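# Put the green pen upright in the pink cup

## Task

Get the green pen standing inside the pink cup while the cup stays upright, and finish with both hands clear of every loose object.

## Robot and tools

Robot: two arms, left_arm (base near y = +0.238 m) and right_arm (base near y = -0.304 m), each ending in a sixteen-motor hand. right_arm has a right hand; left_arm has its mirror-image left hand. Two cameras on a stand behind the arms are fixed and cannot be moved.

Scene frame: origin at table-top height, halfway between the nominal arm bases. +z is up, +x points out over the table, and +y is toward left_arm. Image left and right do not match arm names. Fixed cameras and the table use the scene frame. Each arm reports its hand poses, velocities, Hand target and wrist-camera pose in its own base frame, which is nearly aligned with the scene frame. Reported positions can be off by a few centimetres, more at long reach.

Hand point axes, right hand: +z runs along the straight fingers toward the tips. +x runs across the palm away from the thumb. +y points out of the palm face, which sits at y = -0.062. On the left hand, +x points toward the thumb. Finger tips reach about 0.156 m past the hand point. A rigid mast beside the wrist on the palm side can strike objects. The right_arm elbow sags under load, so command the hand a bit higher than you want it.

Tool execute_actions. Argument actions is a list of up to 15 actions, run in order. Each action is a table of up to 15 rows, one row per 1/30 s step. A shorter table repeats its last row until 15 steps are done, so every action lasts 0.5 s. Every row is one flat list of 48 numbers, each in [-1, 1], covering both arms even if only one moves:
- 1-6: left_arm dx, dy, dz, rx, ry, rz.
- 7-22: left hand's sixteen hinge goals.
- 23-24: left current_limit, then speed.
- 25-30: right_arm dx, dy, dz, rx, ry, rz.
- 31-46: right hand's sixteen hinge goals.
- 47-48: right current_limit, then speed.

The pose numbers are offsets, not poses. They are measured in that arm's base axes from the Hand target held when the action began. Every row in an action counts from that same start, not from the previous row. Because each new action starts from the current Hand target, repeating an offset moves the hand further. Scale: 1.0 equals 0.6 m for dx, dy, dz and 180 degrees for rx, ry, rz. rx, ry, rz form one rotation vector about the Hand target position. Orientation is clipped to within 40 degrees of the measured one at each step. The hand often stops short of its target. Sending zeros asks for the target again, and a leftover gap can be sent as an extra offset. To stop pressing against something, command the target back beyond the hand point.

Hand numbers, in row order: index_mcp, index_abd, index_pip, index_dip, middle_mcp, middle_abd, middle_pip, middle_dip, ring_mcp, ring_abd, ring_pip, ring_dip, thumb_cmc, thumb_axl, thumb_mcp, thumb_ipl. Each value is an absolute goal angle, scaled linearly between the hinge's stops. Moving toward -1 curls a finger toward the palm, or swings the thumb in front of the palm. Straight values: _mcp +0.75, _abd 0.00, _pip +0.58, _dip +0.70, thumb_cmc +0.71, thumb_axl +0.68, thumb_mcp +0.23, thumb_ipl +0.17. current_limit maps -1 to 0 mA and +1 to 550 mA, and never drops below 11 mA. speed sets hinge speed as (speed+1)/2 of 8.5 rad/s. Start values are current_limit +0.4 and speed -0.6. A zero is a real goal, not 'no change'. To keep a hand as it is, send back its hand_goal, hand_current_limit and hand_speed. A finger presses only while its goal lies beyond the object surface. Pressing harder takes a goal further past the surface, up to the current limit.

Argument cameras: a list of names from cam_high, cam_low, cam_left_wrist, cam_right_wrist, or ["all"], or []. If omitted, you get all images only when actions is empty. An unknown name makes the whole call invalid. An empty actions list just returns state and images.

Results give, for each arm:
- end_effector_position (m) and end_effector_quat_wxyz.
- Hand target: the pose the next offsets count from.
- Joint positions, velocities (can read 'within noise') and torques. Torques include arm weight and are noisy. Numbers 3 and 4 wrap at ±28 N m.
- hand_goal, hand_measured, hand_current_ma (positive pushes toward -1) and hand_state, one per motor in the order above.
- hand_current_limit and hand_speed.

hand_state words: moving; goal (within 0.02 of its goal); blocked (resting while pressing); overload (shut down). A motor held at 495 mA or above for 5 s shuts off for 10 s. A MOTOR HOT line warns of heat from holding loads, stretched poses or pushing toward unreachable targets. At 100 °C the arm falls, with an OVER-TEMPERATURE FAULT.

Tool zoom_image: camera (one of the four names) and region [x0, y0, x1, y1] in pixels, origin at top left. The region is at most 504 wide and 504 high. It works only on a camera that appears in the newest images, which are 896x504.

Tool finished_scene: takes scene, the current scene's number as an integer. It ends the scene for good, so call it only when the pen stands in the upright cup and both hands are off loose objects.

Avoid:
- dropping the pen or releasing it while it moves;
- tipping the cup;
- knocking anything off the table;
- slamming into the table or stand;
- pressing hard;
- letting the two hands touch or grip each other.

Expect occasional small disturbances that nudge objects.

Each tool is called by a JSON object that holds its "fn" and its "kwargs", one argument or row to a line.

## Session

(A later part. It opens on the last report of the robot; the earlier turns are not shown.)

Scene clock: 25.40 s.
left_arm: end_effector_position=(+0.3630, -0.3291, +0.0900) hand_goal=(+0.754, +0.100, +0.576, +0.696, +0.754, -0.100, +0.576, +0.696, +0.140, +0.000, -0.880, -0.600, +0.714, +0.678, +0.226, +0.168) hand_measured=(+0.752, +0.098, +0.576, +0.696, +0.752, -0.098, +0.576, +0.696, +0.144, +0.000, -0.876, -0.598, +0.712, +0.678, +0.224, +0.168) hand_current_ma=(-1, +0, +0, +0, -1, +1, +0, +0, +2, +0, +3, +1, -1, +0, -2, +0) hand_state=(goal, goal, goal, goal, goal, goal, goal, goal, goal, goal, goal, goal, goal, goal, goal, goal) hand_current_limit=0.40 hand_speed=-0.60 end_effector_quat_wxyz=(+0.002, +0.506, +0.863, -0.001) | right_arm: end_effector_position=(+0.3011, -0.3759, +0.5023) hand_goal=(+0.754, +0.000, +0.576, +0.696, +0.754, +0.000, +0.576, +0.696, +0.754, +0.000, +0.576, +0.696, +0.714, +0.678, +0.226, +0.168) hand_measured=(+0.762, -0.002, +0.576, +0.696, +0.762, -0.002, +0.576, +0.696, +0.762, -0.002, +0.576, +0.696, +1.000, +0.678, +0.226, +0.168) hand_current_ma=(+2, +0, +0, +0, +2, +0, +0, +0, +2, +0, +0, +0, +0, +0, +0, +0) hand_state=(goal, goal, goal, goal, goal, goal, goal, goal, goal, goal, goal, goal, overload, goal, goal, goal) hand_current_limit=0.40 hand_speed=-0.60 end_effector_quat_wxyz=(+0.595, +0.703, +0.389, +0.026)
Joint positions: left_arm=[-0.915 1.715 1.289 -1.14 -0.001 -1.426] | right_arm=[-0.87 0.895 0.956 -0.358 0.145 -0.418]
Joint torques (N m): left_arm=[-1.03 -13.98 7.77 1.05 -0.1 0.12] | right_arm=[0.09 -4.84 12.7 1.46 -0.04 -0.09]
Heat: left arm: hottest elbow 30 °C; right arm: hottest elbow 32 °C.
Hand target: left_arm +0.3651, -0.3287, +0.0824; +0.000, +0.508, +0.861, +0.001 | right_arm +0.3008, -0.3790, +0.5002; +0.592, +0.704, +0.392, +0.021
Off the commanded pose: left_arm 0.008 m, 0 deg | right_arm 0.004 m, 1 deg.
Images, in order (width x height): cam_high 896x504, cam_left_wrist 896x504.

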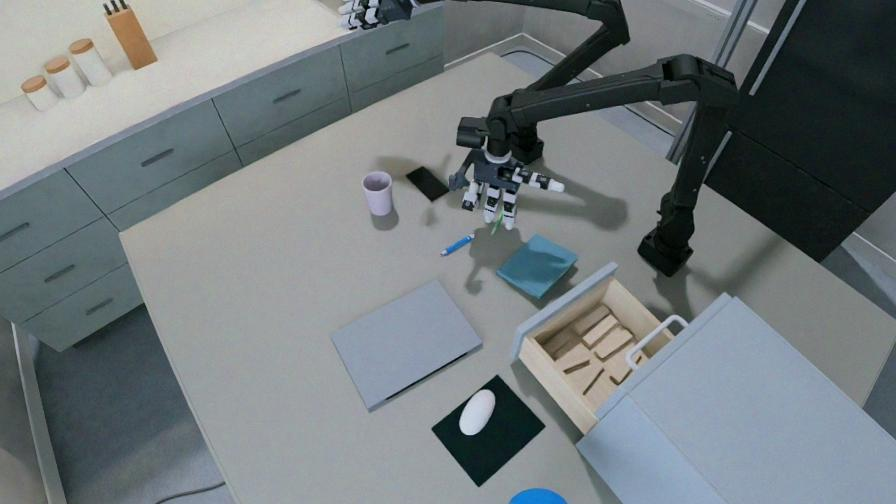

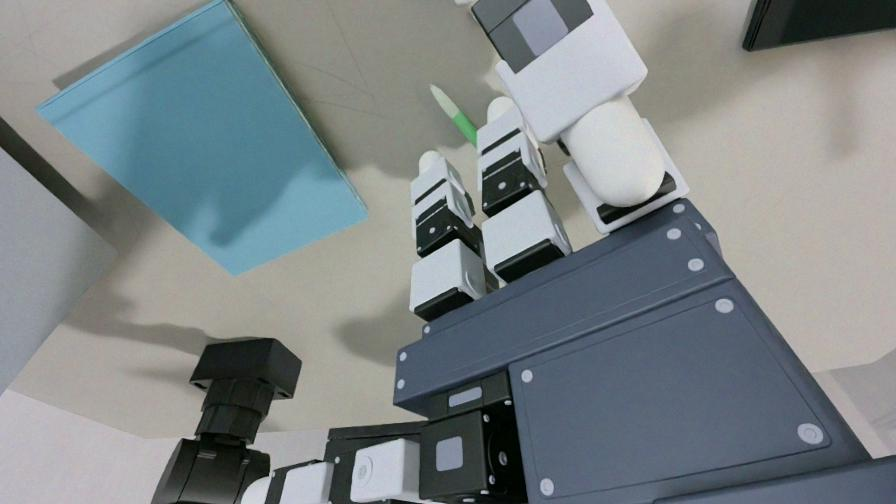

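{"fn": "execute_actions", "kwargs": {
  "actions": [
    [[0,0,-0.018,0,0,0,0.754,0.1,0.576,0.696,0.754,-0.1,0.576,0.696,0.14,0,-0.88,-0.6,0.714,0.678,0.226,0.168,0.4,-0.6,0,0,0,0,0,0,0.754,0,0.576,0.696,0.754,0,0.576,0.696,0.754,0,0.576,0.696,0.714,0.678,0.226,0.168,0.4,-0.6]]
  ],
  "cameras": ["cam_left_wrist"]
}}

{"fn": "zoom_image", "kwargs": {
  "camera": "cam_left_wrist",
  "region": [380, 20, 580, 220]
}}

Scene clock: 26.40 s.
left_arm: end_effector_position=(+0.3642, -0.3307, +0.0873) hand_goal=(+0.754, +0.100, +0.576, +0.696, +0.754, -0.100, +0.576, +0.696, +0.140, +0.000, -0.880, -0.600, +0.714, +0.678, +0.226, +0.168) hand_measured=(+0.752, +0.106, +0.576, +0.696, +0.752, -0.096, +0.576, +0.696, +0.144, +0.000, -0.876, -0.598, +0.712, +0.678, +0.224, +0.168) hand_current_ma=(-1, +3, +0, +0, -1, +2, +0, +0, +2, +0, +3, +1, -1, +0, -2, +0) hand_state=(goal, goal, goal, goal, goal, goal, goal, goal, goal, goal, goal, goal, goal, goal, goal, goal) hand_current_limit=0.40 hand_speed=-0.60 end_effector_quat_wxyz=(+0.007, +0.506, +0.863, -0.003) | right_arm: end_effector_position=(+0.3011, -0.3759, +0.5023) hand_goal=(+0.754, +0.000, +0.576, +0.696, +0.754, +0.000, +0.576, +0.696, +0.754, +0.000, +0.576, +0.696, +0.714, +0.678, +0.226, +0.168) hand_measured=(+0.762, -0.002, +0.576, +0.696, +0.762, -0.002, +0.576, +0.696, +0.762, -0.002, +0.576, +0.696, +1.000, +0.678, +0.226, +0.168) hand_current_ma=(+2, +0, +0, +0, +2, +0, +0, +0, +2, +0, +0, +0, +0, +0, +0, +0) hand_state=(goal, goal, goal, goal, goal, goal, goal, goal, goal, goal, goal, goal, overload, goal, goal, goal) hand_current_limit=0.40 hand_speed=-0.60 end_effector_quat_wxyz=(+0.595, +0.703, +0.389, +0.026)
Joint positions: left_arm=[-0.915 1.716 1.283 -1.122 -0.001 -1.426] | right_arm=[-0.87 0.895 0.956 -0.358 0.145 -0.418]
Joint torques (N m): left_arm=[-0.5 -13.22 6.9 1.47 -0.06 0.1] | right_arm=[0.09 -4.84 12.7 1.46 -0.04 -0.09]
Heat: left arm: hottest elbow 31 °C; right arm: hottest elbow 32 °C.
Hand target: left_arm +0.3651, -0.3287, +0.0715; +0.000, +0.508, +0.861, +0.001 | right_arm +0.3008, -0.3790, +0.5002; +0.592, +0.704, +0.392, +0.021
Off the commanded pose: left_arm 0.016 m, 1 deg | right_arm 0.004 m, 1 deg.
Images, in order (width x height): cam_left_wrist 896x504.

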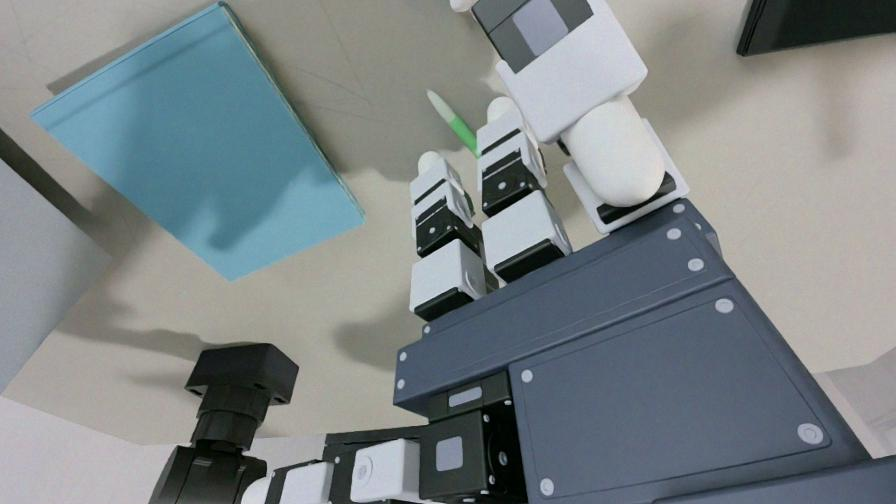

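Scaled by 2.520 from the camera's 896x504 image, which has a finer 1280x720 frame.

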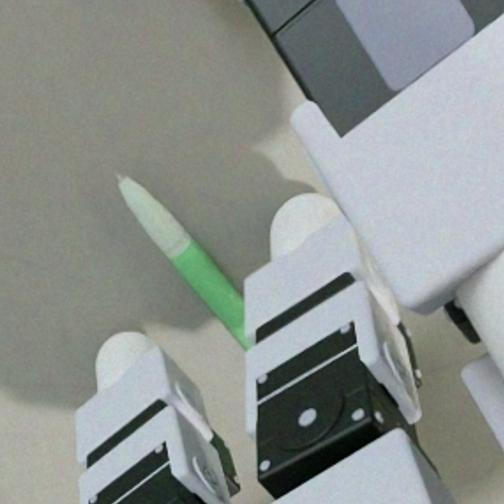

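{"fn": "execute_actions", "kwargs": {
  "actions": [
    [[0,0,0.013,0,0,0,0.754,0.0,0.576,0.696,0.754,0.0,0.576,0.696,0.14,0,-0.88,-0.6,0.714,0.678,0.226,0.168,0.4,-0.6,0,0,0,0,0,0,0.754,0,0.576,0.696,0.754,0,0.576,0.696,0.754,0,0.576,0.696,0.714,0.678,0.226,0.168,0.4,-0.6]],
    [[0,0,0,0,0,0,0.754,-0.12,0.576,0.696,0.754,0.12,0.576,0.696,0.14,0,-0.88,-0.6,0.714,0.678,0.226,0.168,0.4,-0.6,0,0,0,0,0,0,0.754,0,0.576,0.696,0.754,0,0.576,0.696,0.754,0,0.576,0.696,0.714,0.678,0.226,0.168,0.4,-0.6]]
  ],
  "cameras": ["cam_left_wrist","cam_high"]
}}

{"fn": "zoom_image", "kwargs": {
  "camera": "cam_left_wrist",
  "region": [380, 20, 580, 220]
}}

{"fn": "zoom_image", "kwargs": {
  "camera": "cam_high",
  "region": [420, 100, 620, 280]
}}

Scene clock: 27.87 s.
left_arm: end_effector_position=(+0.3633, -0.3294, +0.0873) hand_goal=(+0.754, -0.120, +0.576, +0.696, +0.754, +0.120, +0.576, +0.696, +0.140, +0.000, -0.880, -0.600, +0.714, +0.678, +0.226, +0.168) hand_measured=(+0.754, -0.028, +0.576, +0.696, +0.752, +0.116, +0.576, +0.696, +0.144, +0.000, -0.876, -0.598, +0.712, +0.678, +0.224, +0.168) hand_current_ma=(+0, +200, +0, +0, -1, -2, +0, +0, +2, +0, +3, +1, -1, +0, -2, +0) hand_state=(goal, blocked, goal, goal, goal, goal, goal, goal, goal, goal, goal, goal, goal, goal, goal, goal) hand_current_limit=0.40 hand_speed=-0.60 end_effector_quat_wxyz=(+0.004, +0.506, +0.863, -0.001) | right_arm: end_effector_position=(+0.3011, -0.3759, +0.5023) hand_goal=(+0.754, +0.000, +0.576, +0.696, +0.754, +0.000, +0.576, +0.696, +0.754, +0.000, +0.576, +0.696, +0.714, +0.678, +0.226, +0.168) hand_measured=(+0.762, -0.002, +0.576, +0.696, +0.762, -0.002, +0.576, +0.696, +0.762, -0.002, +0.576, +0.696, +1.000, +0.678, +0.226, +0.168) hand_current_ma=(+2, +0, +0, +0, +2, +0, +0, +0, +2, +0, +0, +0, +0, +0, +0, +0) hand_state=(goal, goal, goal, goal, goal, goal, goal, goal, goal, goal, goal, goal, overload, goal, goal, goal) hand_current_limit=0.40 hand_speed=-0.60 end_effector_quat_wxyz=(+0.595, +0.703, +0.389, +0.026)
Joint positions: left_arm=[-0.915 1.716 1.283 -1.128 -0.001 -1.426] | right_arm=[-0.87 0.895 0.956 -0.358 0.145 -0.418]
Joint torques (N m): left_arm=[-0.44 -13.74 7.84 0.87 -0.1 0.16] | right_arm=[0.03 -4.84 12.68 1.47 -0.04 -0.09]
Heat: left arm: hottest elbow 31 °C; right arm: hottest elbow 33 °C.
Hand target: left_arm +0.3651, -0.3287, +0.0793; +0.000, +0.508, +0.861, +0.001 | right_arm +0.3008, -0.3790, +0.5002; +0.592, +0.704, +0.392, +0.021
Off the commanded pose: left_arm 0.008 m, 1 deg | right_arm 0.004 m, 1 deg.
Images, in order (width x height): cam_high 896x504, cam_left_wrist 896x504.

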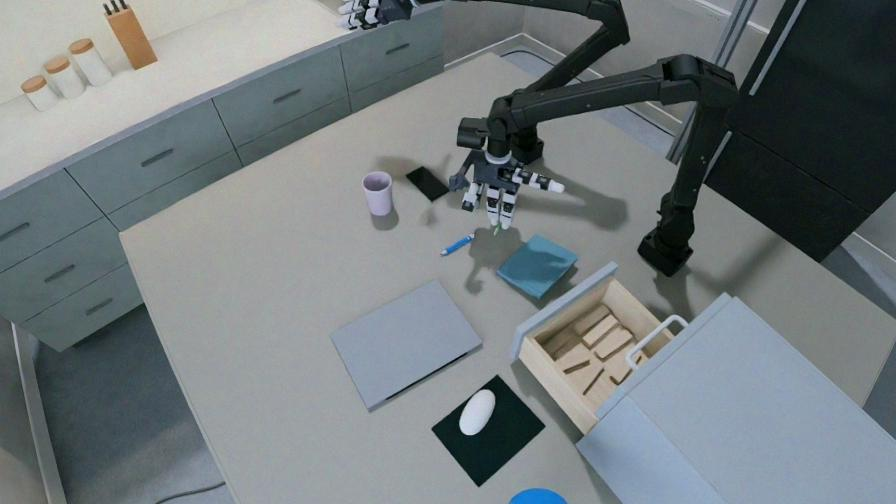

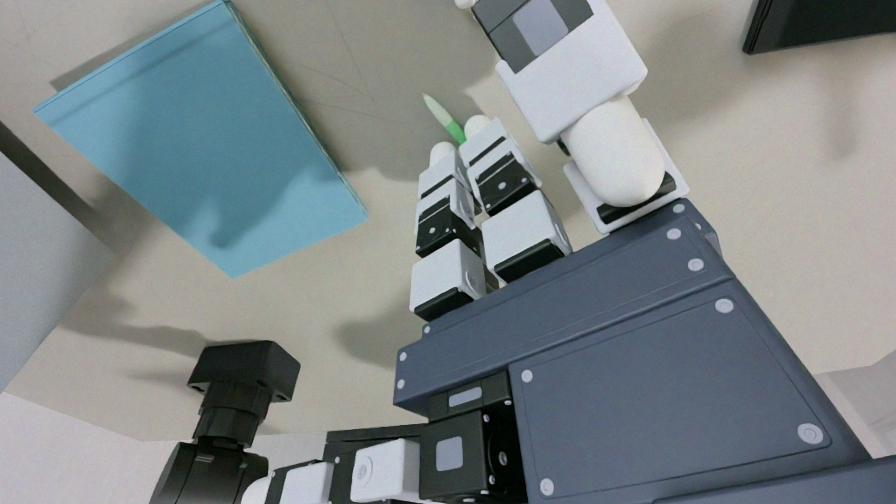

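Scaled by 2.520 from the camera's 896x504 image, which has a finer 1280x720 frame.

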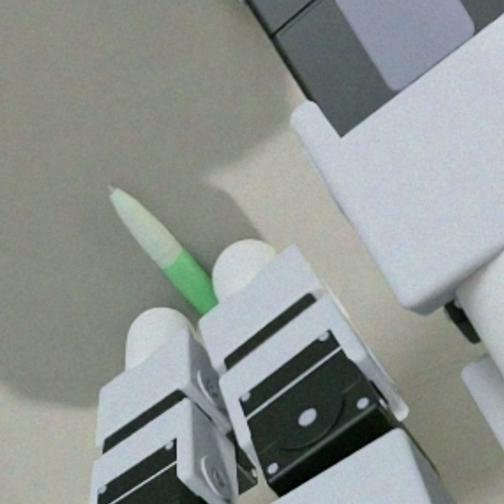

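Scaled by 2.520 from the camera's 896x504 image, which has a finer 1280x720 frame.

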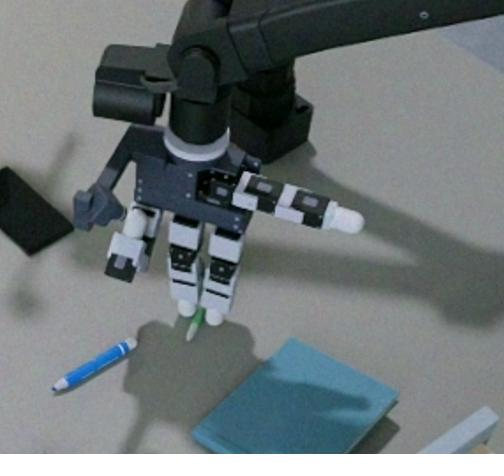

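{"fn": "execute_actions", "kwargs": {
  "actions": [
    [[0,0,0,0,0,0,0.754,-0.17,0.576,0.696,0.754,0.25,0.576,0.696,0.14,0,-0.88,-0.6,0.714,0.678,0.226,0.168,0.4,-0.6,0,0,0,0,0,0,0.754,0,0.576,0.696,0.754,0,0.576,0.696,0.754,0,0.576,0.696,0.714,0.678,0.226,0.168,0.4,-0.6]],
    [[0,0,0.05,0,0,0,0.754,-0.17,0.576,0.696,0.754,0.25,0.576,0.696,0.14,0,-0.88,-0.6,0.714,0.678,0.226,0.168,0.4,-0.6,0,0,0,0,0,0,0.754,0,0.576,0.696,0.754,0,0.576,0.696,0.754,0,0.576,0.696,0.714,0.678,0.226,0.168,0.4,-0.6]]
  ],
  "cameras": ["cam_left_wrist","cam_high"]
}}

{"fn": "zoom_image", "kwargs": {
  "camera": "cam_left_wrist",
  "region": [380, 20, 580, 220]
}}

{"fn": "zoom_image", "kwargs": {
  "camera": "cam_high",
  "region": [420, 100, 620, 280]
}}

Scene clock: 29.33 s.
left_arm: end_effector_position=(+0.3551, -0.3188, +0.0888) hand_goal=(+0.754, -0.170, +0.576, +0.696, +0.754, +0.250, +0.576, +0.696, +0.140, +0.000, -0.880, -0.600, +0.714, +0.678, +0.226, +0.168) hand_measured=(+0.752, -0.052, +0.576, +0.696, +0.752, +0.154, +0.576, +0.696, +0.144, +0.000, -0.876, -0.598, +0.712, +0.678, +0.224, +0.168) hand_current_ma=(-1, +289, +0, +0, -1, -213, +0, +0, +2, +0, +3, +1, -1, +0, -2, +0) hand_state=(goal, blocked, goal, goal, goal, blocked, goal, goal, goal, goal, goal, goal, goal, goal, goal, goal) hand_current_limit=0.40 hand_speed=-0.60 end_effector_quat_wxyz=(-0.020, +0.506, +0.862, +0.009) | right_arm: end_effector_position=(+0.3011, -0.3759, +0.5023) hand_goal=(+0.754, +0.000, +0.576, +0.696, +0.754, +0.000, +0.576, +0.696, +0.754, +0.000, +0.576, +0.696, +0.714, +0.678, +0.226, +0.168) hand_measured=(+0.762, -0.002, +0.576, +0.696, +0.762, -0.002, +0.576, +0.696, +0.762, -0.002, +0.576, +0.696, +1.000, +0.678, +0.226, +0.168) hand_current_ma=(+2, +0, +0, +0, +2, +0, +0, +0, +2, +0, +0, +0, +0, +0, +0, +0) hand_state=(goal, goal, goal, goal, goal, goal, goal, goal, goal, goal, goal, goal, overload, goal, goal, goal) hand_current_limit=0.40 hand_speed=-0.60 end_effector_quat_wxyz=(+0.595, +0.703, +0.389, +0.026)
Joint positions: left_arm=[-0.915 1.715 1.283 -1.183 -0.001 -1.425] | right_arm=[-0.87 0.895 0.956 -0.358 0.145 -0.418]
Joint torques (N m): left_arm=[-0.38 -16.67 11.37 -0.02 -0.09 0.12] | right_arm=[0.09 -4.89 12.68 1.46 -0.04 -0.09]
Heat: left arm: hottest elbow 31 °C; right arm: hottest elbow 33 °C.
Hand target: left_arm +0.3650, -0.3287, +0.1093; +0.000, +0.508, +0.861, +0.000 | right_arm +0.3008, -0.3790, +0.5002; +0.592, +0.704, +0.392, +0.021
Off the commanded pose: left_arm 0.025 m, 2 deg | right_arm 0.004 m, 1 deg.
Images, in order (width x height): cam_high 896x504, cam_left_wrist 896x504.

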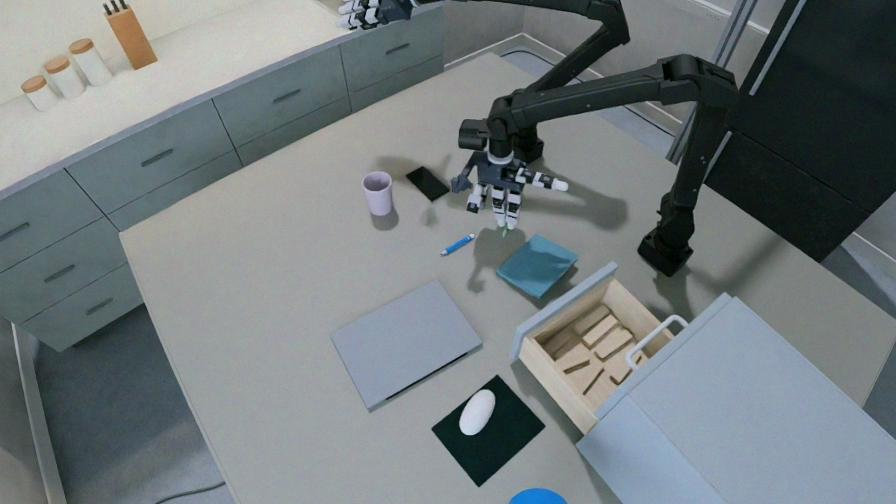

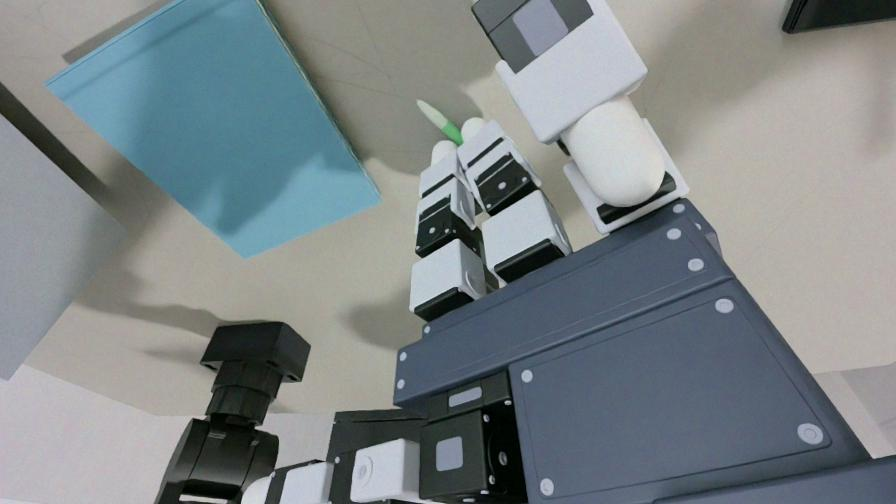

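Scaled by 2.520 from the camera's 896x504 image, which has a finer 1280x720 frame.

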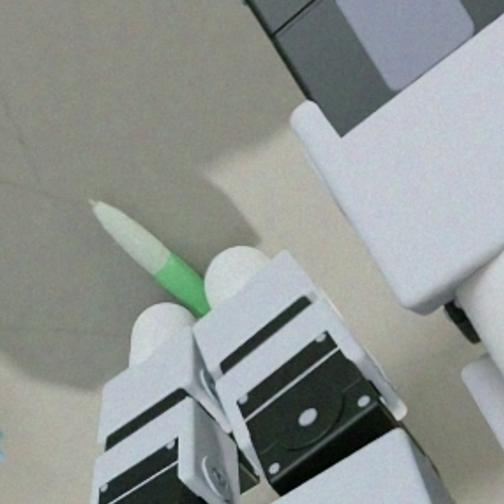

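Scaled by 2.520 from the camera's 896x504 image, which has a finer 1280x720 frame.

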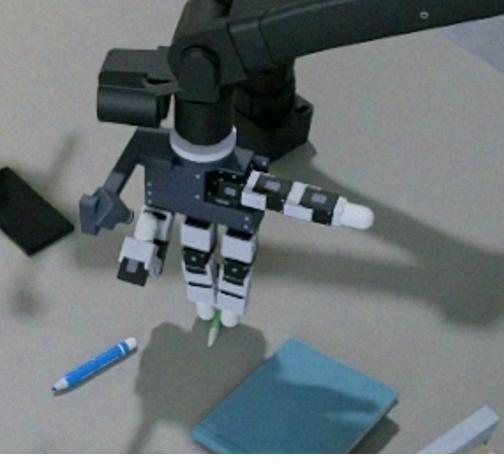

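{"fn": "execute_actions", "kwargs": {
  "actions": [
    [[0,0,0.08,0,0,0,0.754,-0.17,0.576,0.696,0.754,0.25,0.576,0.696,0.14,0,-0.88,-0.6,0.714,0.678,0.226,0.168,0.4,-0.6,0,0,0,0,0,0,0.754,0,0.576,0.696,0.754,0,0.576,0.696,0.754,0,0.576,0.696,0.714,0.678,0.226,0.168,0.4,-0.6]],
    [[0,0,0.05,0,0,0,0.754,-0.17,0.576,0.696,0.754,0.25,0.576,0.696,0.14,0,-0.88,-0.6,0.714,0.678,0.226,0.168,0.4,-0.6,0,0,0,0,0,0,0.754,0,0.576,0.696,0.754,0,0.576,0.696,0.754,0,0.576,0.696,0.714,0.678,0.226,0.168,0.4,-0.6]]
  ],
  "cameras": ["cam_left_wrist","cam_high"]
}}

{"fn": "zoom_image", "kwargs": {
  "camera": "cam_left_wrist",
  "region": [380, 20, 580, 220]
}}

{"fn": "zoom_image", "kwargs": {
  "camera": "cam_high",
  "region": [420, 100, 620, 280]
}}

Scene clock: 30.83 s.
left_arm: end_effector_position=(+0.3545, -0.3179, +0.1639) hand_goal=(+0.754, -0.170, +0.576, +0.696, +0.754, +0.250, +0.576, +0.696, +0.140, +0.000, -0.880, -0.600, +0.714, +0.678, +0.226, +0.168) hand_measured=(+0.752, -0.052, +0.576, +0.696, +0.752, +0.154, +0.576, +0.696, +0.144, +0.000, -0.876, -0.598, +0.712, +0.678, +0.224, +0.168) hand_current_ma=(-1, +289, +0, +0, -1, -213, +0, +0, +2, +0, +3, +1, -1, +0, -2, +0) hand_state=(goal, blocked, goal, goal, goal, blocked, goal, goal, goal, goal, goal, goal, goal, goal, goal, goal) hand_current_limit=0.40 hand_speed=-0.60 end_effector_quat_wxyz=(-0.024, +0.506, +0.862, +0.010) | right_arm: end_effector_position=(+0.3011, -0.3759, +0.5023) hand_goal=(+0.754, +0.000, +0.576, +0.696, +0.754, +0.000, +0.576, +0.696, +0.754, +0.000, +0.576, +0.696, +0.714, +0.678, +0.226, +0.168) hand_measured=(+0.762, -0.002, +0.576, +0.696, +0.762, -0.002, +0.576, +0.696, +0.762, -0.002, +0.576, +0.696, +1.000, +0.678, +0.226, +0.168) hand_current_ma=(+2, +0, +0, +0, +2, +0, +0, +0, +2, +0, +0, +0, +0, +0, +0, +0) hand_state=(goal, goal, goal, goal, goal, goal, goal, goal, goal, goal, goal, goal, overload, goal, goal, goal) hand_current_limit=0.40 hand_speed=-0.60 end_effector_quat_wxyz=(+0.595, +0.703, +0.389, +0.026)
Joint positions: left_arm=[-0.915 1.652 1.409 -1.379 -0.001 -1.425] | right_arm=[-0.87 0.895 0.956 -0.358 0.145 -0.418]
Joint torques (N m): left_arm=[-0.26 -15.91 13.03 -0.24 -0.11 0.16] | right_arm=[0.09 -4.84 12.68 1.46 -0.04 -0.09]
Heat: left arm: hottest elbow 31 °C; right arm: hottest elbow 33 °C.
Hand target: left_arm +0.3650, -0.3287, +0.1873; +0.000, +0.508, +0.861, +0.001 | right_arm +0.3008, -0.3790, +0.5002; +0.592, +0.704, +0.392, +0.021
Off the commanded pose: left_arm 0.028 m, 3 deg | right_arm 0.004 m, 1 deg.
Images, in order (width x height): cam_high 896x504, cam_left_wrist 896x504.

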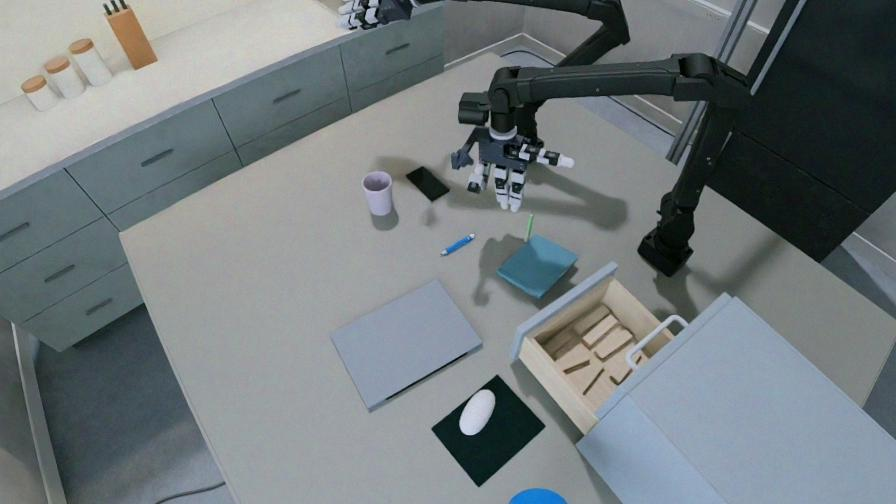

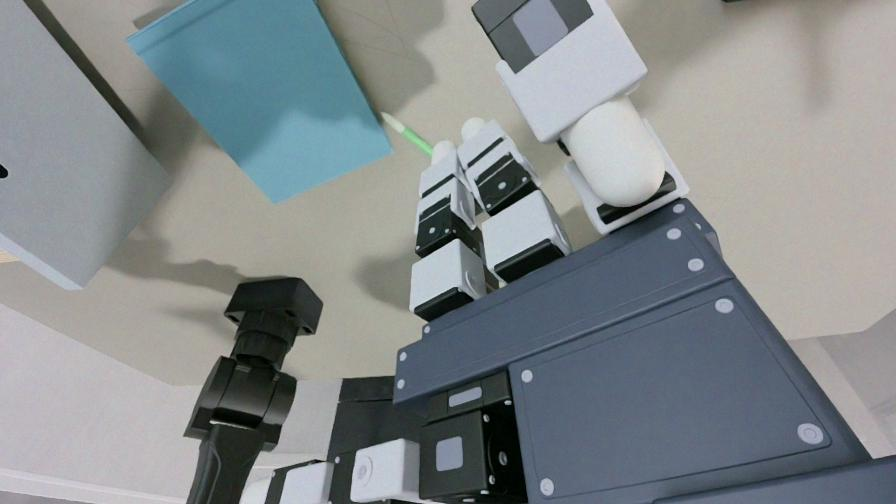

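Scaled by 2.520 from the camera's 896x504 image, which has a finer 1280x720 frame.

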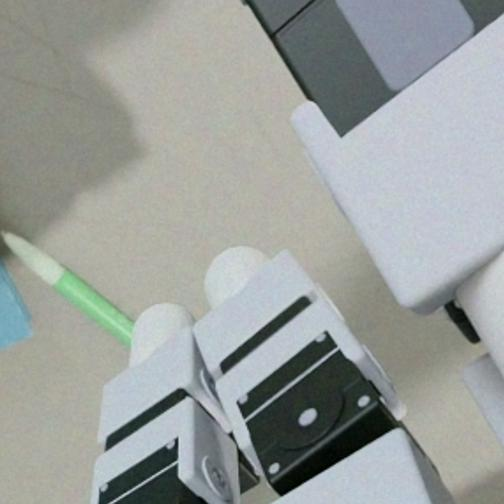

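Scaled by 2.520 from the camera's 896x504 image, which has a finer 1280x720 frame.

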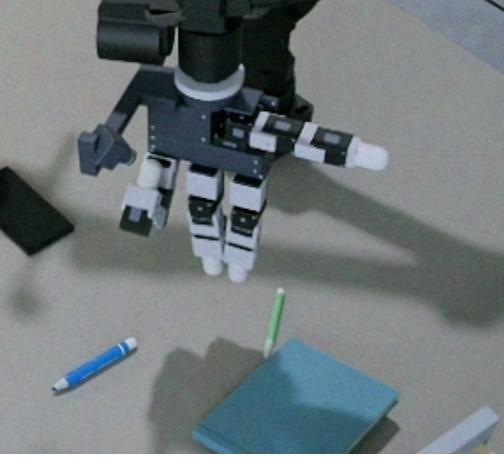

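{"fn": "execute_actions", "kwargs": {
  "actions": [
    [[-0.0163,-0.056,0.067,0,0,-0.191,0.754,0.1,0.576,0.696,0.754,-0.1,0.576,0.696,0.14,0,-0.88,-0.6,0.714,0.678,0.226,0.168,0.4,-0.6,0,0,0,0,0,0,0.754,0,0.576,0.696,0.754,0,0.576,0.696,0.754,0,0.576,0.696,0.714,0.678,0.226,0.168,0.4,-0.6]],
    [[-0.0605,-0.0518,0,0,0,-0.191,0.754,0.1,0.576,0.696,0.754,-0.1,0.576,0.696,0.14,0,-0.88,-0.6,0.714,0.678,0.226,0.168,0.4,-0.6,0,0,0,0,0,0,0.754,0,0.576,0.696,0.754,0,0.576,0.696,0.754,0,0.576,0.696,0.714,0.678,0.226,0.168,0.4,-0.6]],
    [[-0.0947,-0.0237,0,0,0,-0.191,0.754,0.1,0.576,0.696,0.754,-0.1,0.576,0.696,0.14,0,-0.88,-0.6,0.714,0.678,0.226,0.168,0.4,-0.6,0,0,0,0,0,0,0.754,0,0.576,0.696,0.754,0,0.576,0.696,0.754,0,0.576,0.696,0.714,0.678,0.226,0.168,0.4,-0.6]],
    [[-0.107,0.0188,0,0,0,-0.191,0.754,0.1,0.576,0.696,0.754,-0.1,0.576,0.696,0.14,0,-0.88,-0.6,0.714,0.678,0.226,0.168,0.4,-0.6,0,0,0,0,0,0,0.754,0,0.576,0.696,0.754,0,0.576,0.696,0.754,0,0.576,0.696,0.714,0.678,0.226,0.168,0.4,-0.6]],
    [[-0.0928,0.061,0,0,0,-0.191,0.754,0.1,0.576,0.696,0.754,-0.1,0.576,0.696,0.14,0,-0.88,-0.6,0.714,0.678,0.226,0.168,0.4,-0.6,0,0,0,0,0,0,0.754,0,0.576,0.696,0.754,0,0.576,0.696,0.754,0,0.576,0.696,0.714,0.678,0.226,0.168,0.4,-0.6]]
  ],
  "cameras": ["cam_left_wrist","cam_high"]
}}

Scene clock: 36.20 s.
left_arm: end_effector_position=(+0.1372, -0.3593, +0.2275) hand_goal=(+0.754, +0.100, +0.576, +0.696, +0.754, -0.100, +0.576, +0.696, +0.140, +0.000, -0.880, -0.600, +0.714, +0.678, +0.226, +0.168) hand_measured=(+0.752, +0.098, +0.576, +0.696, +0.752, -0.098, +0.576, +0.696, +0.144, +0.000, -0.876, -0.598, +0.716, +0.678, +0.224, +0.168) hand_current_ma=(-1, -1, +0, +0, -1, +1, +0, +0, +3, +0, +2, +1, +0, +0, -2, +0) hand_state=(goal, goal, goal, goal, goal, goal, goal, goal, goal, goal, goal, goal, goal, goal, goal, goal) hand_current_limit=0.40 hand_speed=-0.60 end_effector_quat_wxyz=(-0.002, +0.896, -0.445, +0.002) | right_arm: end_effector_position=(+0.3011, -0.3759, +0.5023) hand_goal=(+0.754, +0.000, +0.576, +0.696, +0.754, +0.000, +0.576, +0.696, +0.754, +0.000, +0.576, +0.696, +0.714, +0.678, +0.226, +0.168) hand_measured=(+0.762, -0.002, +0.576, +0.696, +0.762, -0.002, +0.576, +0.696, +0.762, -0.002, +0.576, +0.696, +1.000, +0.678, +0.226, +0.168) hand_current_ma=(+2, +0, +0, +0, +2, +0, +0, +0, +2, +0, +0, +0, +0, +0, +0, +0) hand_state=(goal, goal, goal, goal, goal, goal, goal, goal, goal, goal, goal, goal, overload, goal, goal, goal) hand_current_limit=0.40 hand_speed=-0.60 end_effector_quat_wxyz=(+0.595, +0.703, +0.389, +0.026)
Joint positions: left_arm=[-0.989 1.25 1.156 -1.476 -0.006 1.504] | right_arm=[-0.87 0.895 0.956 -0.358 0.145 -0.418]
Joint torques (N m): left_arm=[0.56 -8.35 9.48 0.79 0.18 0.16] | right_arm=[0.03 -4.84 12.68 1.47 -0.03 -0.09]
Heat: left arm: hottest elbow 31 °C; right arm: hottest elbow 34 °C.
Hand target: left_arm +0.1423, -0.3596, +0.2275; +0.000, +0.895, -0.445, +0.000 | right_arm +0.3008, -0.3790, +0.5002; +0.592, +0.704, +0.392, +0.021
Off the commanded pose: left_arm 0.005 m, 0 deg | right_arm 0.004 m, 1 deg.
Images, in order (width x height): cam_high 896x504, cam_left_wrist 896x504.

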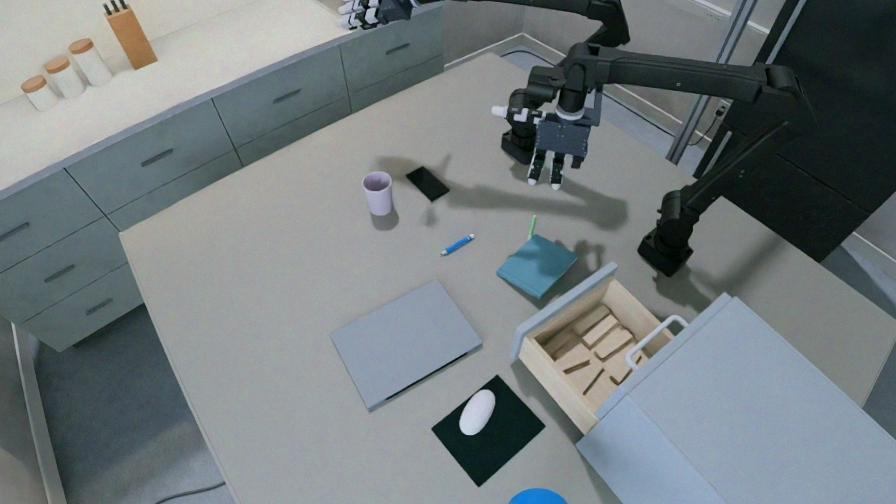

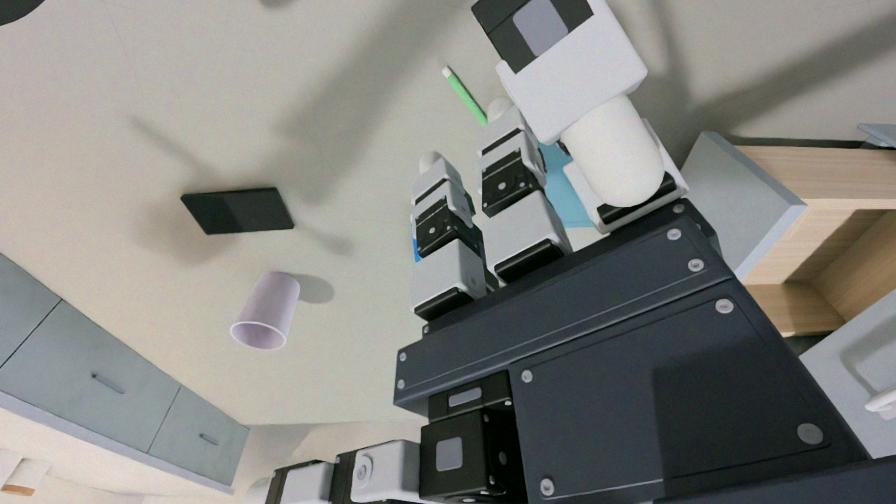

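{"fn": "execute_actions", "kwargs": {
  "actions": [
    [[0.067,0.0083,-0.117,0,0,0,0.754,0.1,0.576,0.696,0.754,-0.1,0.576,0.696,0.14,0,-0.88,-0.6,0.714,0.678,0.226,0.168,0.4,-0.6,0,0,0,0,0,0,0.754,0,0.576,0.696,0.754,0,0.576,0.696,0.754,0,0.576,0.696,0.714,0.678,0.226,0.168,0.4,-0.6]]
  ],
  "cameras": ["cam_left_wrist","cam_high"]
}}

{"fn": "zoom_image", "kwargs": {
  "camera": "cam_left_wrist",
  "region": [380, 20, 580, 220]
}}

{"fn": "zoom_image", "kwargs": {
  "camera": "cam_high",
  "region": [420, 100, 620, 280]
}}

Scene clock: 37.83 s.
left_arm: end_effector_position=(+0.1781, -0.3525, +0.1559) hand_goal=(+0.754, +0.100, +0.576, +0.696, +0.754, -0.100, +0.576, +0.696, +0.140, +0.000, -0.880, -0.600, +0.714, +0.678, +0.226, +0.168) hand_measured=(+0.752, +0.098, +0.576, +0.696, +0.752, -0.098, +0.576, +0.696, +0.144, +0.000, -0.876, -0.598, +0.714, +0.678, +0.224, +0.168) hand_current_ma=(-1, -1, +0, +0, -1, +1, +0, +0, +3, +0, +2, +1, +0, +0, -2, +0) hand_state=(goal, goal, goal, goal, goal, goal, goal, goal, goal, goal, goal, goal, goal, goal, goal, goal) hand_current_limit=0.40 hand_speed=-0.60 end_effector_quat_wxyz=(-0.004, +0.896, -0.444, -0.006) | right_arm: end_effector_position=(+0.3011, -0.3759, +0.5023) hand_goal=(+0.754, +0.000, +0.576, +0.696, +0.754, +0.000, +0.576, +0.696, +0.754, +0.000, +0.576, +0.696, +0.714, +0.678, +0.226, +0.168) hand_measured=(+0.762, -0.002, +0.576, +0.696, +0.762, -0.002, +0.576, +0.696, +0.762, -0.002, +0.576, +0.696, +1.000, +0.678, +0.226, +0.168) hand_current_ma=(+2, +0, +0, +0, +2, +0, +0, +0, +2, +0, +0, +0, +0, +0, +0, +0) hand_state=(goal, goal, goal, goal, goal, goal, goal, goal, goal, goal, goal, goal, overload, goal, goal, goal) hand_current_limit=0.40 hand_speed=-0.60 end_effector_quat_wxyz=(+0.595, +0.703, +0.389, +0.026)
Joint positions: left_arm=[-0.884 1.348 1.053 -1.292 -0.003 1.607] | right_arm=[-0.87 0.895 0.956 -0.358 0.145 -0.418]
Joint torques (N m): left_arm=[-0.62 -9.99 8.96 1.26 0.2 0.16] | right_arm=[0.09 -4.84 12.7 1.46 -0.04 -0.08]
Heat: left arm: hottest elbow 31 °C; right arm: hottest elbow 34 °C.
Hand target: left_arm +0.1824, -0.3546, +0.1573; +0.000, +0.895, -0.446, +0.000 | right_arm +0.3008, -0.3790, +0.5002; +0.592, +0.704, +0.392, +0.021
Off the commanded pose: left_arm 0.005 m, 1 deg | right_arm 0.004 m, 1 deg.
Images, in order (width x height): cam_high 896x504, cam_left_wrist 896x504.

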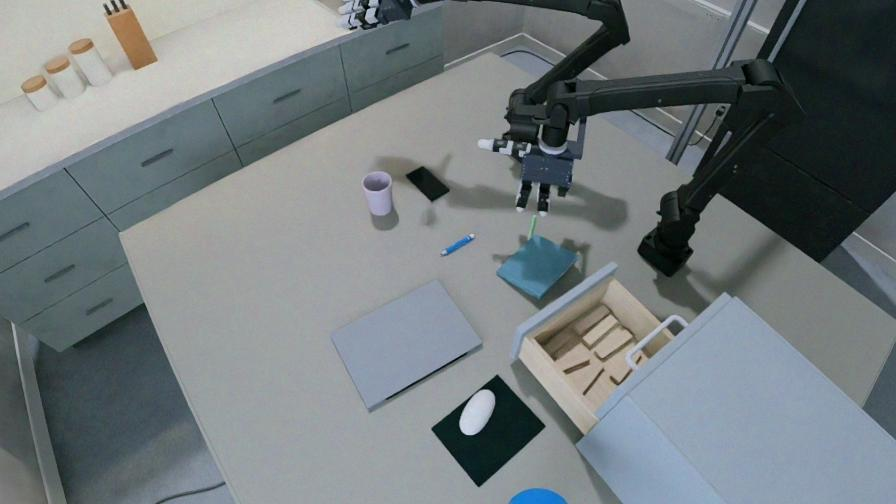

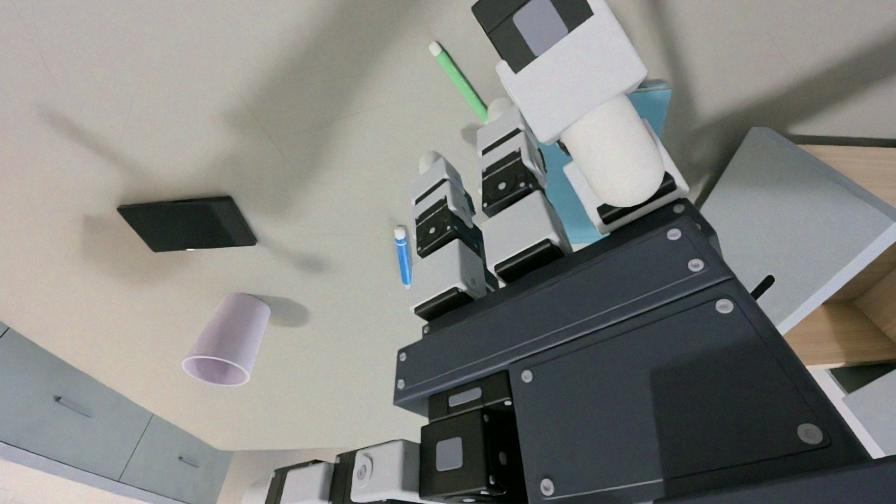

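Scaled by 2.520 from the camera's 896x504 image, which has a finer 1280x720 frame.

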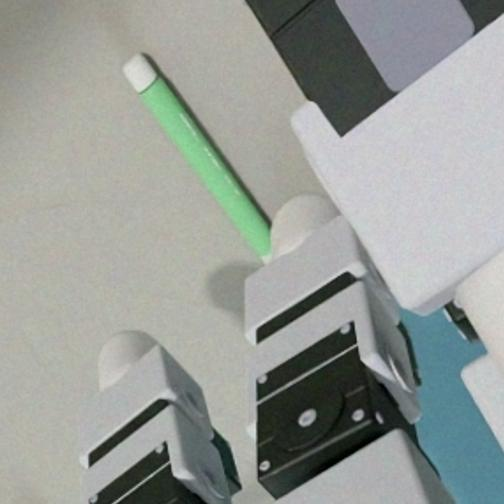

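Scaled by 2.520 from the camera's 896x504 image, which has a finer 1280x720 frame.

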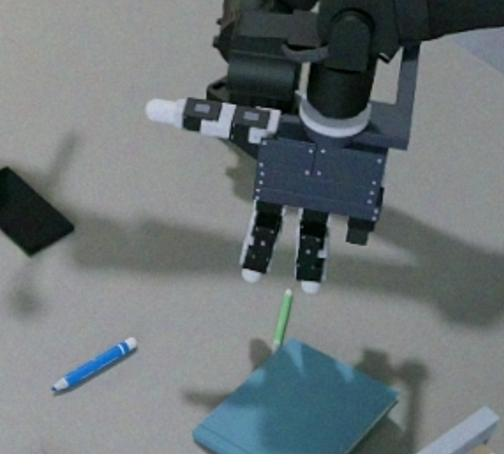

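{"fn": "execute_actions", "kwargs": {
  "actions": [
    [[0.0035,-0.039,-0.05,0,0,0,0.754,-0.27,0.576,0.696,0.14,0,-0.88,-0.6,0.754,0.27,0.576,0.696,0.714,0.678,0.226,0.168,0.4,-0.6,0,0,0,0,0,0,0.754,0,0.576,0.696,0.754,0,0.576,0.696,0.754,0,0.576,0.696,0.714,0.678,0.226,0.168,0.4,-0.6]],
    [[0,0,-0.05,0,0,0,0.754,-0.27,0.576,0.696,0.14,0,-0.88,-0.6,0.754,0.27,0.576,0.696,0.714,0.678,0.226,0.168,0.4,-0.6,0,0,0,0,0,0,0.754,0,0.576,0.696,0.754,0,0.576,0.696,0.754,0,0.576,0.696,0.714,0.678,0.226,0.168,0.4,-0.6]]
  ],
  "cameras": ["cam_left_wrist","cam_high"]
}}

{"fn": "zoom_image", "kwargs": {
  "camera": "cam_left_wrist",
  "region": [380, 20, 580, 220]
}}

{"fn": "zoom_image", "kwargs": {
  "camera": "cam_high",
  "region": [420, 100, 620, 280]
}}

Scene clock: 41.67 s.
left_arm: end_effector_position=(+0.1879, -0.3737, +0.1014) hand_goal=(+0.754, -0.270, +0.576, +0.696, +0.140, +0.000, -0.880, -0.600, +0.754, +0.270, +0.576, +0.696, +0.714, +0.678, +0.226, +0.168) hand_measured=(+0.752, -0.264, +0.576, +0.696, +0.154, -0.002, -0.874, -0.598, +0.752, +0.266, +0.572, +0.694, +0.714, +0.678, +0.224, +0.168) hand_current_ma=(-1, +3, +0, +0, +16, -1, +4, +1, -1, -2, -2, -1, +0, +0, -2, +0) hand_state=(goal, goal, goal, goal, goal, goal, goal, goal, goal, goal, goal, goal, goal, goal, goal, goal) hand_current_limit=0.40 hand_speed=-0.60 end_effector_quat_wxyz=(-0.001, +0.896, -0.444, +0.000) | right_arm: end_effector_position=(+0.3011, -0.3759, +0.5023) hand_goal=(+0.754, +0.000, +0.576, +0.696, +0.754, +0.000, +0.576, +0.696, +0.754, +0.000, +0.576, +0.696, +0.714, +0.678, +0.226, +0.168) hand_measured=(+0.762, -0.002, +0.576, +0.696, +0.762, -0.002, +0.576, +0.696, +0.762, -0.002, +0.576, +0.696, +1.000, +0.678, +0.226, +0.168) hand_current_ma=(+2, +0, +0, +0, +2, +0, +0, +0, +2, +0, +0, +0, +0, +0, +0, +0) hand_state=(goal, goal, goal, goal, goal, goal, goal, goal, goal, goal, goal, goal, overload, goal, goal, goal) hand_current_limit=0.40 hand_speed=-0.60 end_effector_quat_wxyz=(+0.595, +0.703, +0.389, +0.026)
Joint positions: left_arm=[-0.899 1.452 1.004 -1.123 -0.002 1.592] | right_arm=[-0.87 0.895 0.956 -0.358 0.145 -0.418]
Joint torques (N m): left_arm=[-1.79 -9.7 7.72 1.22 0.2 -0.03] | right_arm=[0.09 -4.78 12.68 1.47 -0.04 -0.09]
Heat: left arm: hottest elbow 31 °C; right arm: hottest elbow 35 °C.
Hand target: left_arm +0.1845, -0.3781, +0.0973; +0.001, +0.895, -0.446, +0.000 | right_arm +0.3008, -0.3790, +0.5002; +0.592, +0.704, +0.392, +0.021
Off the commanded pose: left_arm 0.007 m, 0 deg | right_arm 0.004 m, 1 deg.
Images, in order (width x height): cam_high 896x504, cam_left_wrist 896x504.

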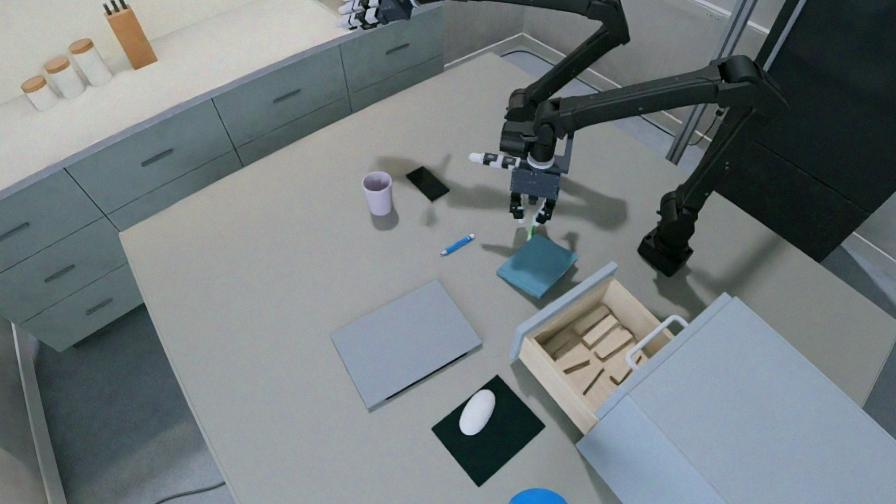

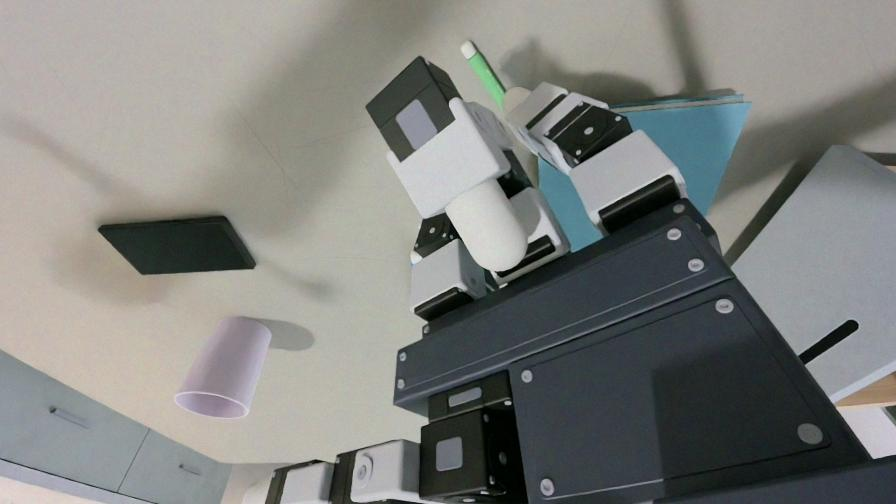

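Scaled by 2.520 from the camera's 896x504 image, which has a finer 1280x720 frame.

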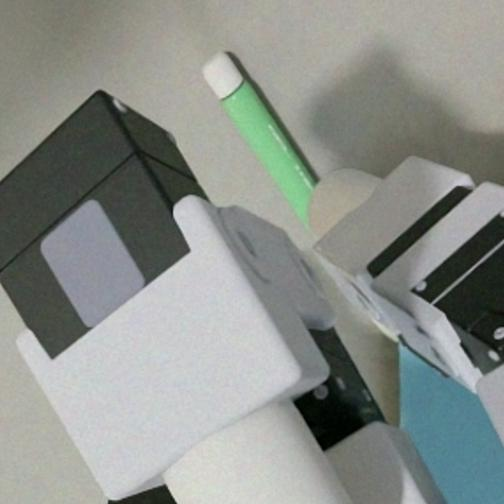

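Scaled by 2.520 from the camera's 896x504 image, which has a finer 1280x720 frame.

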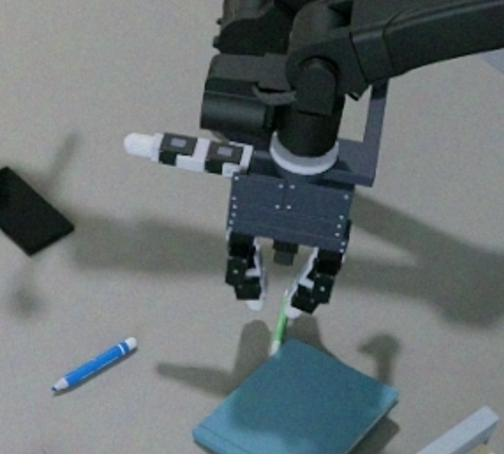

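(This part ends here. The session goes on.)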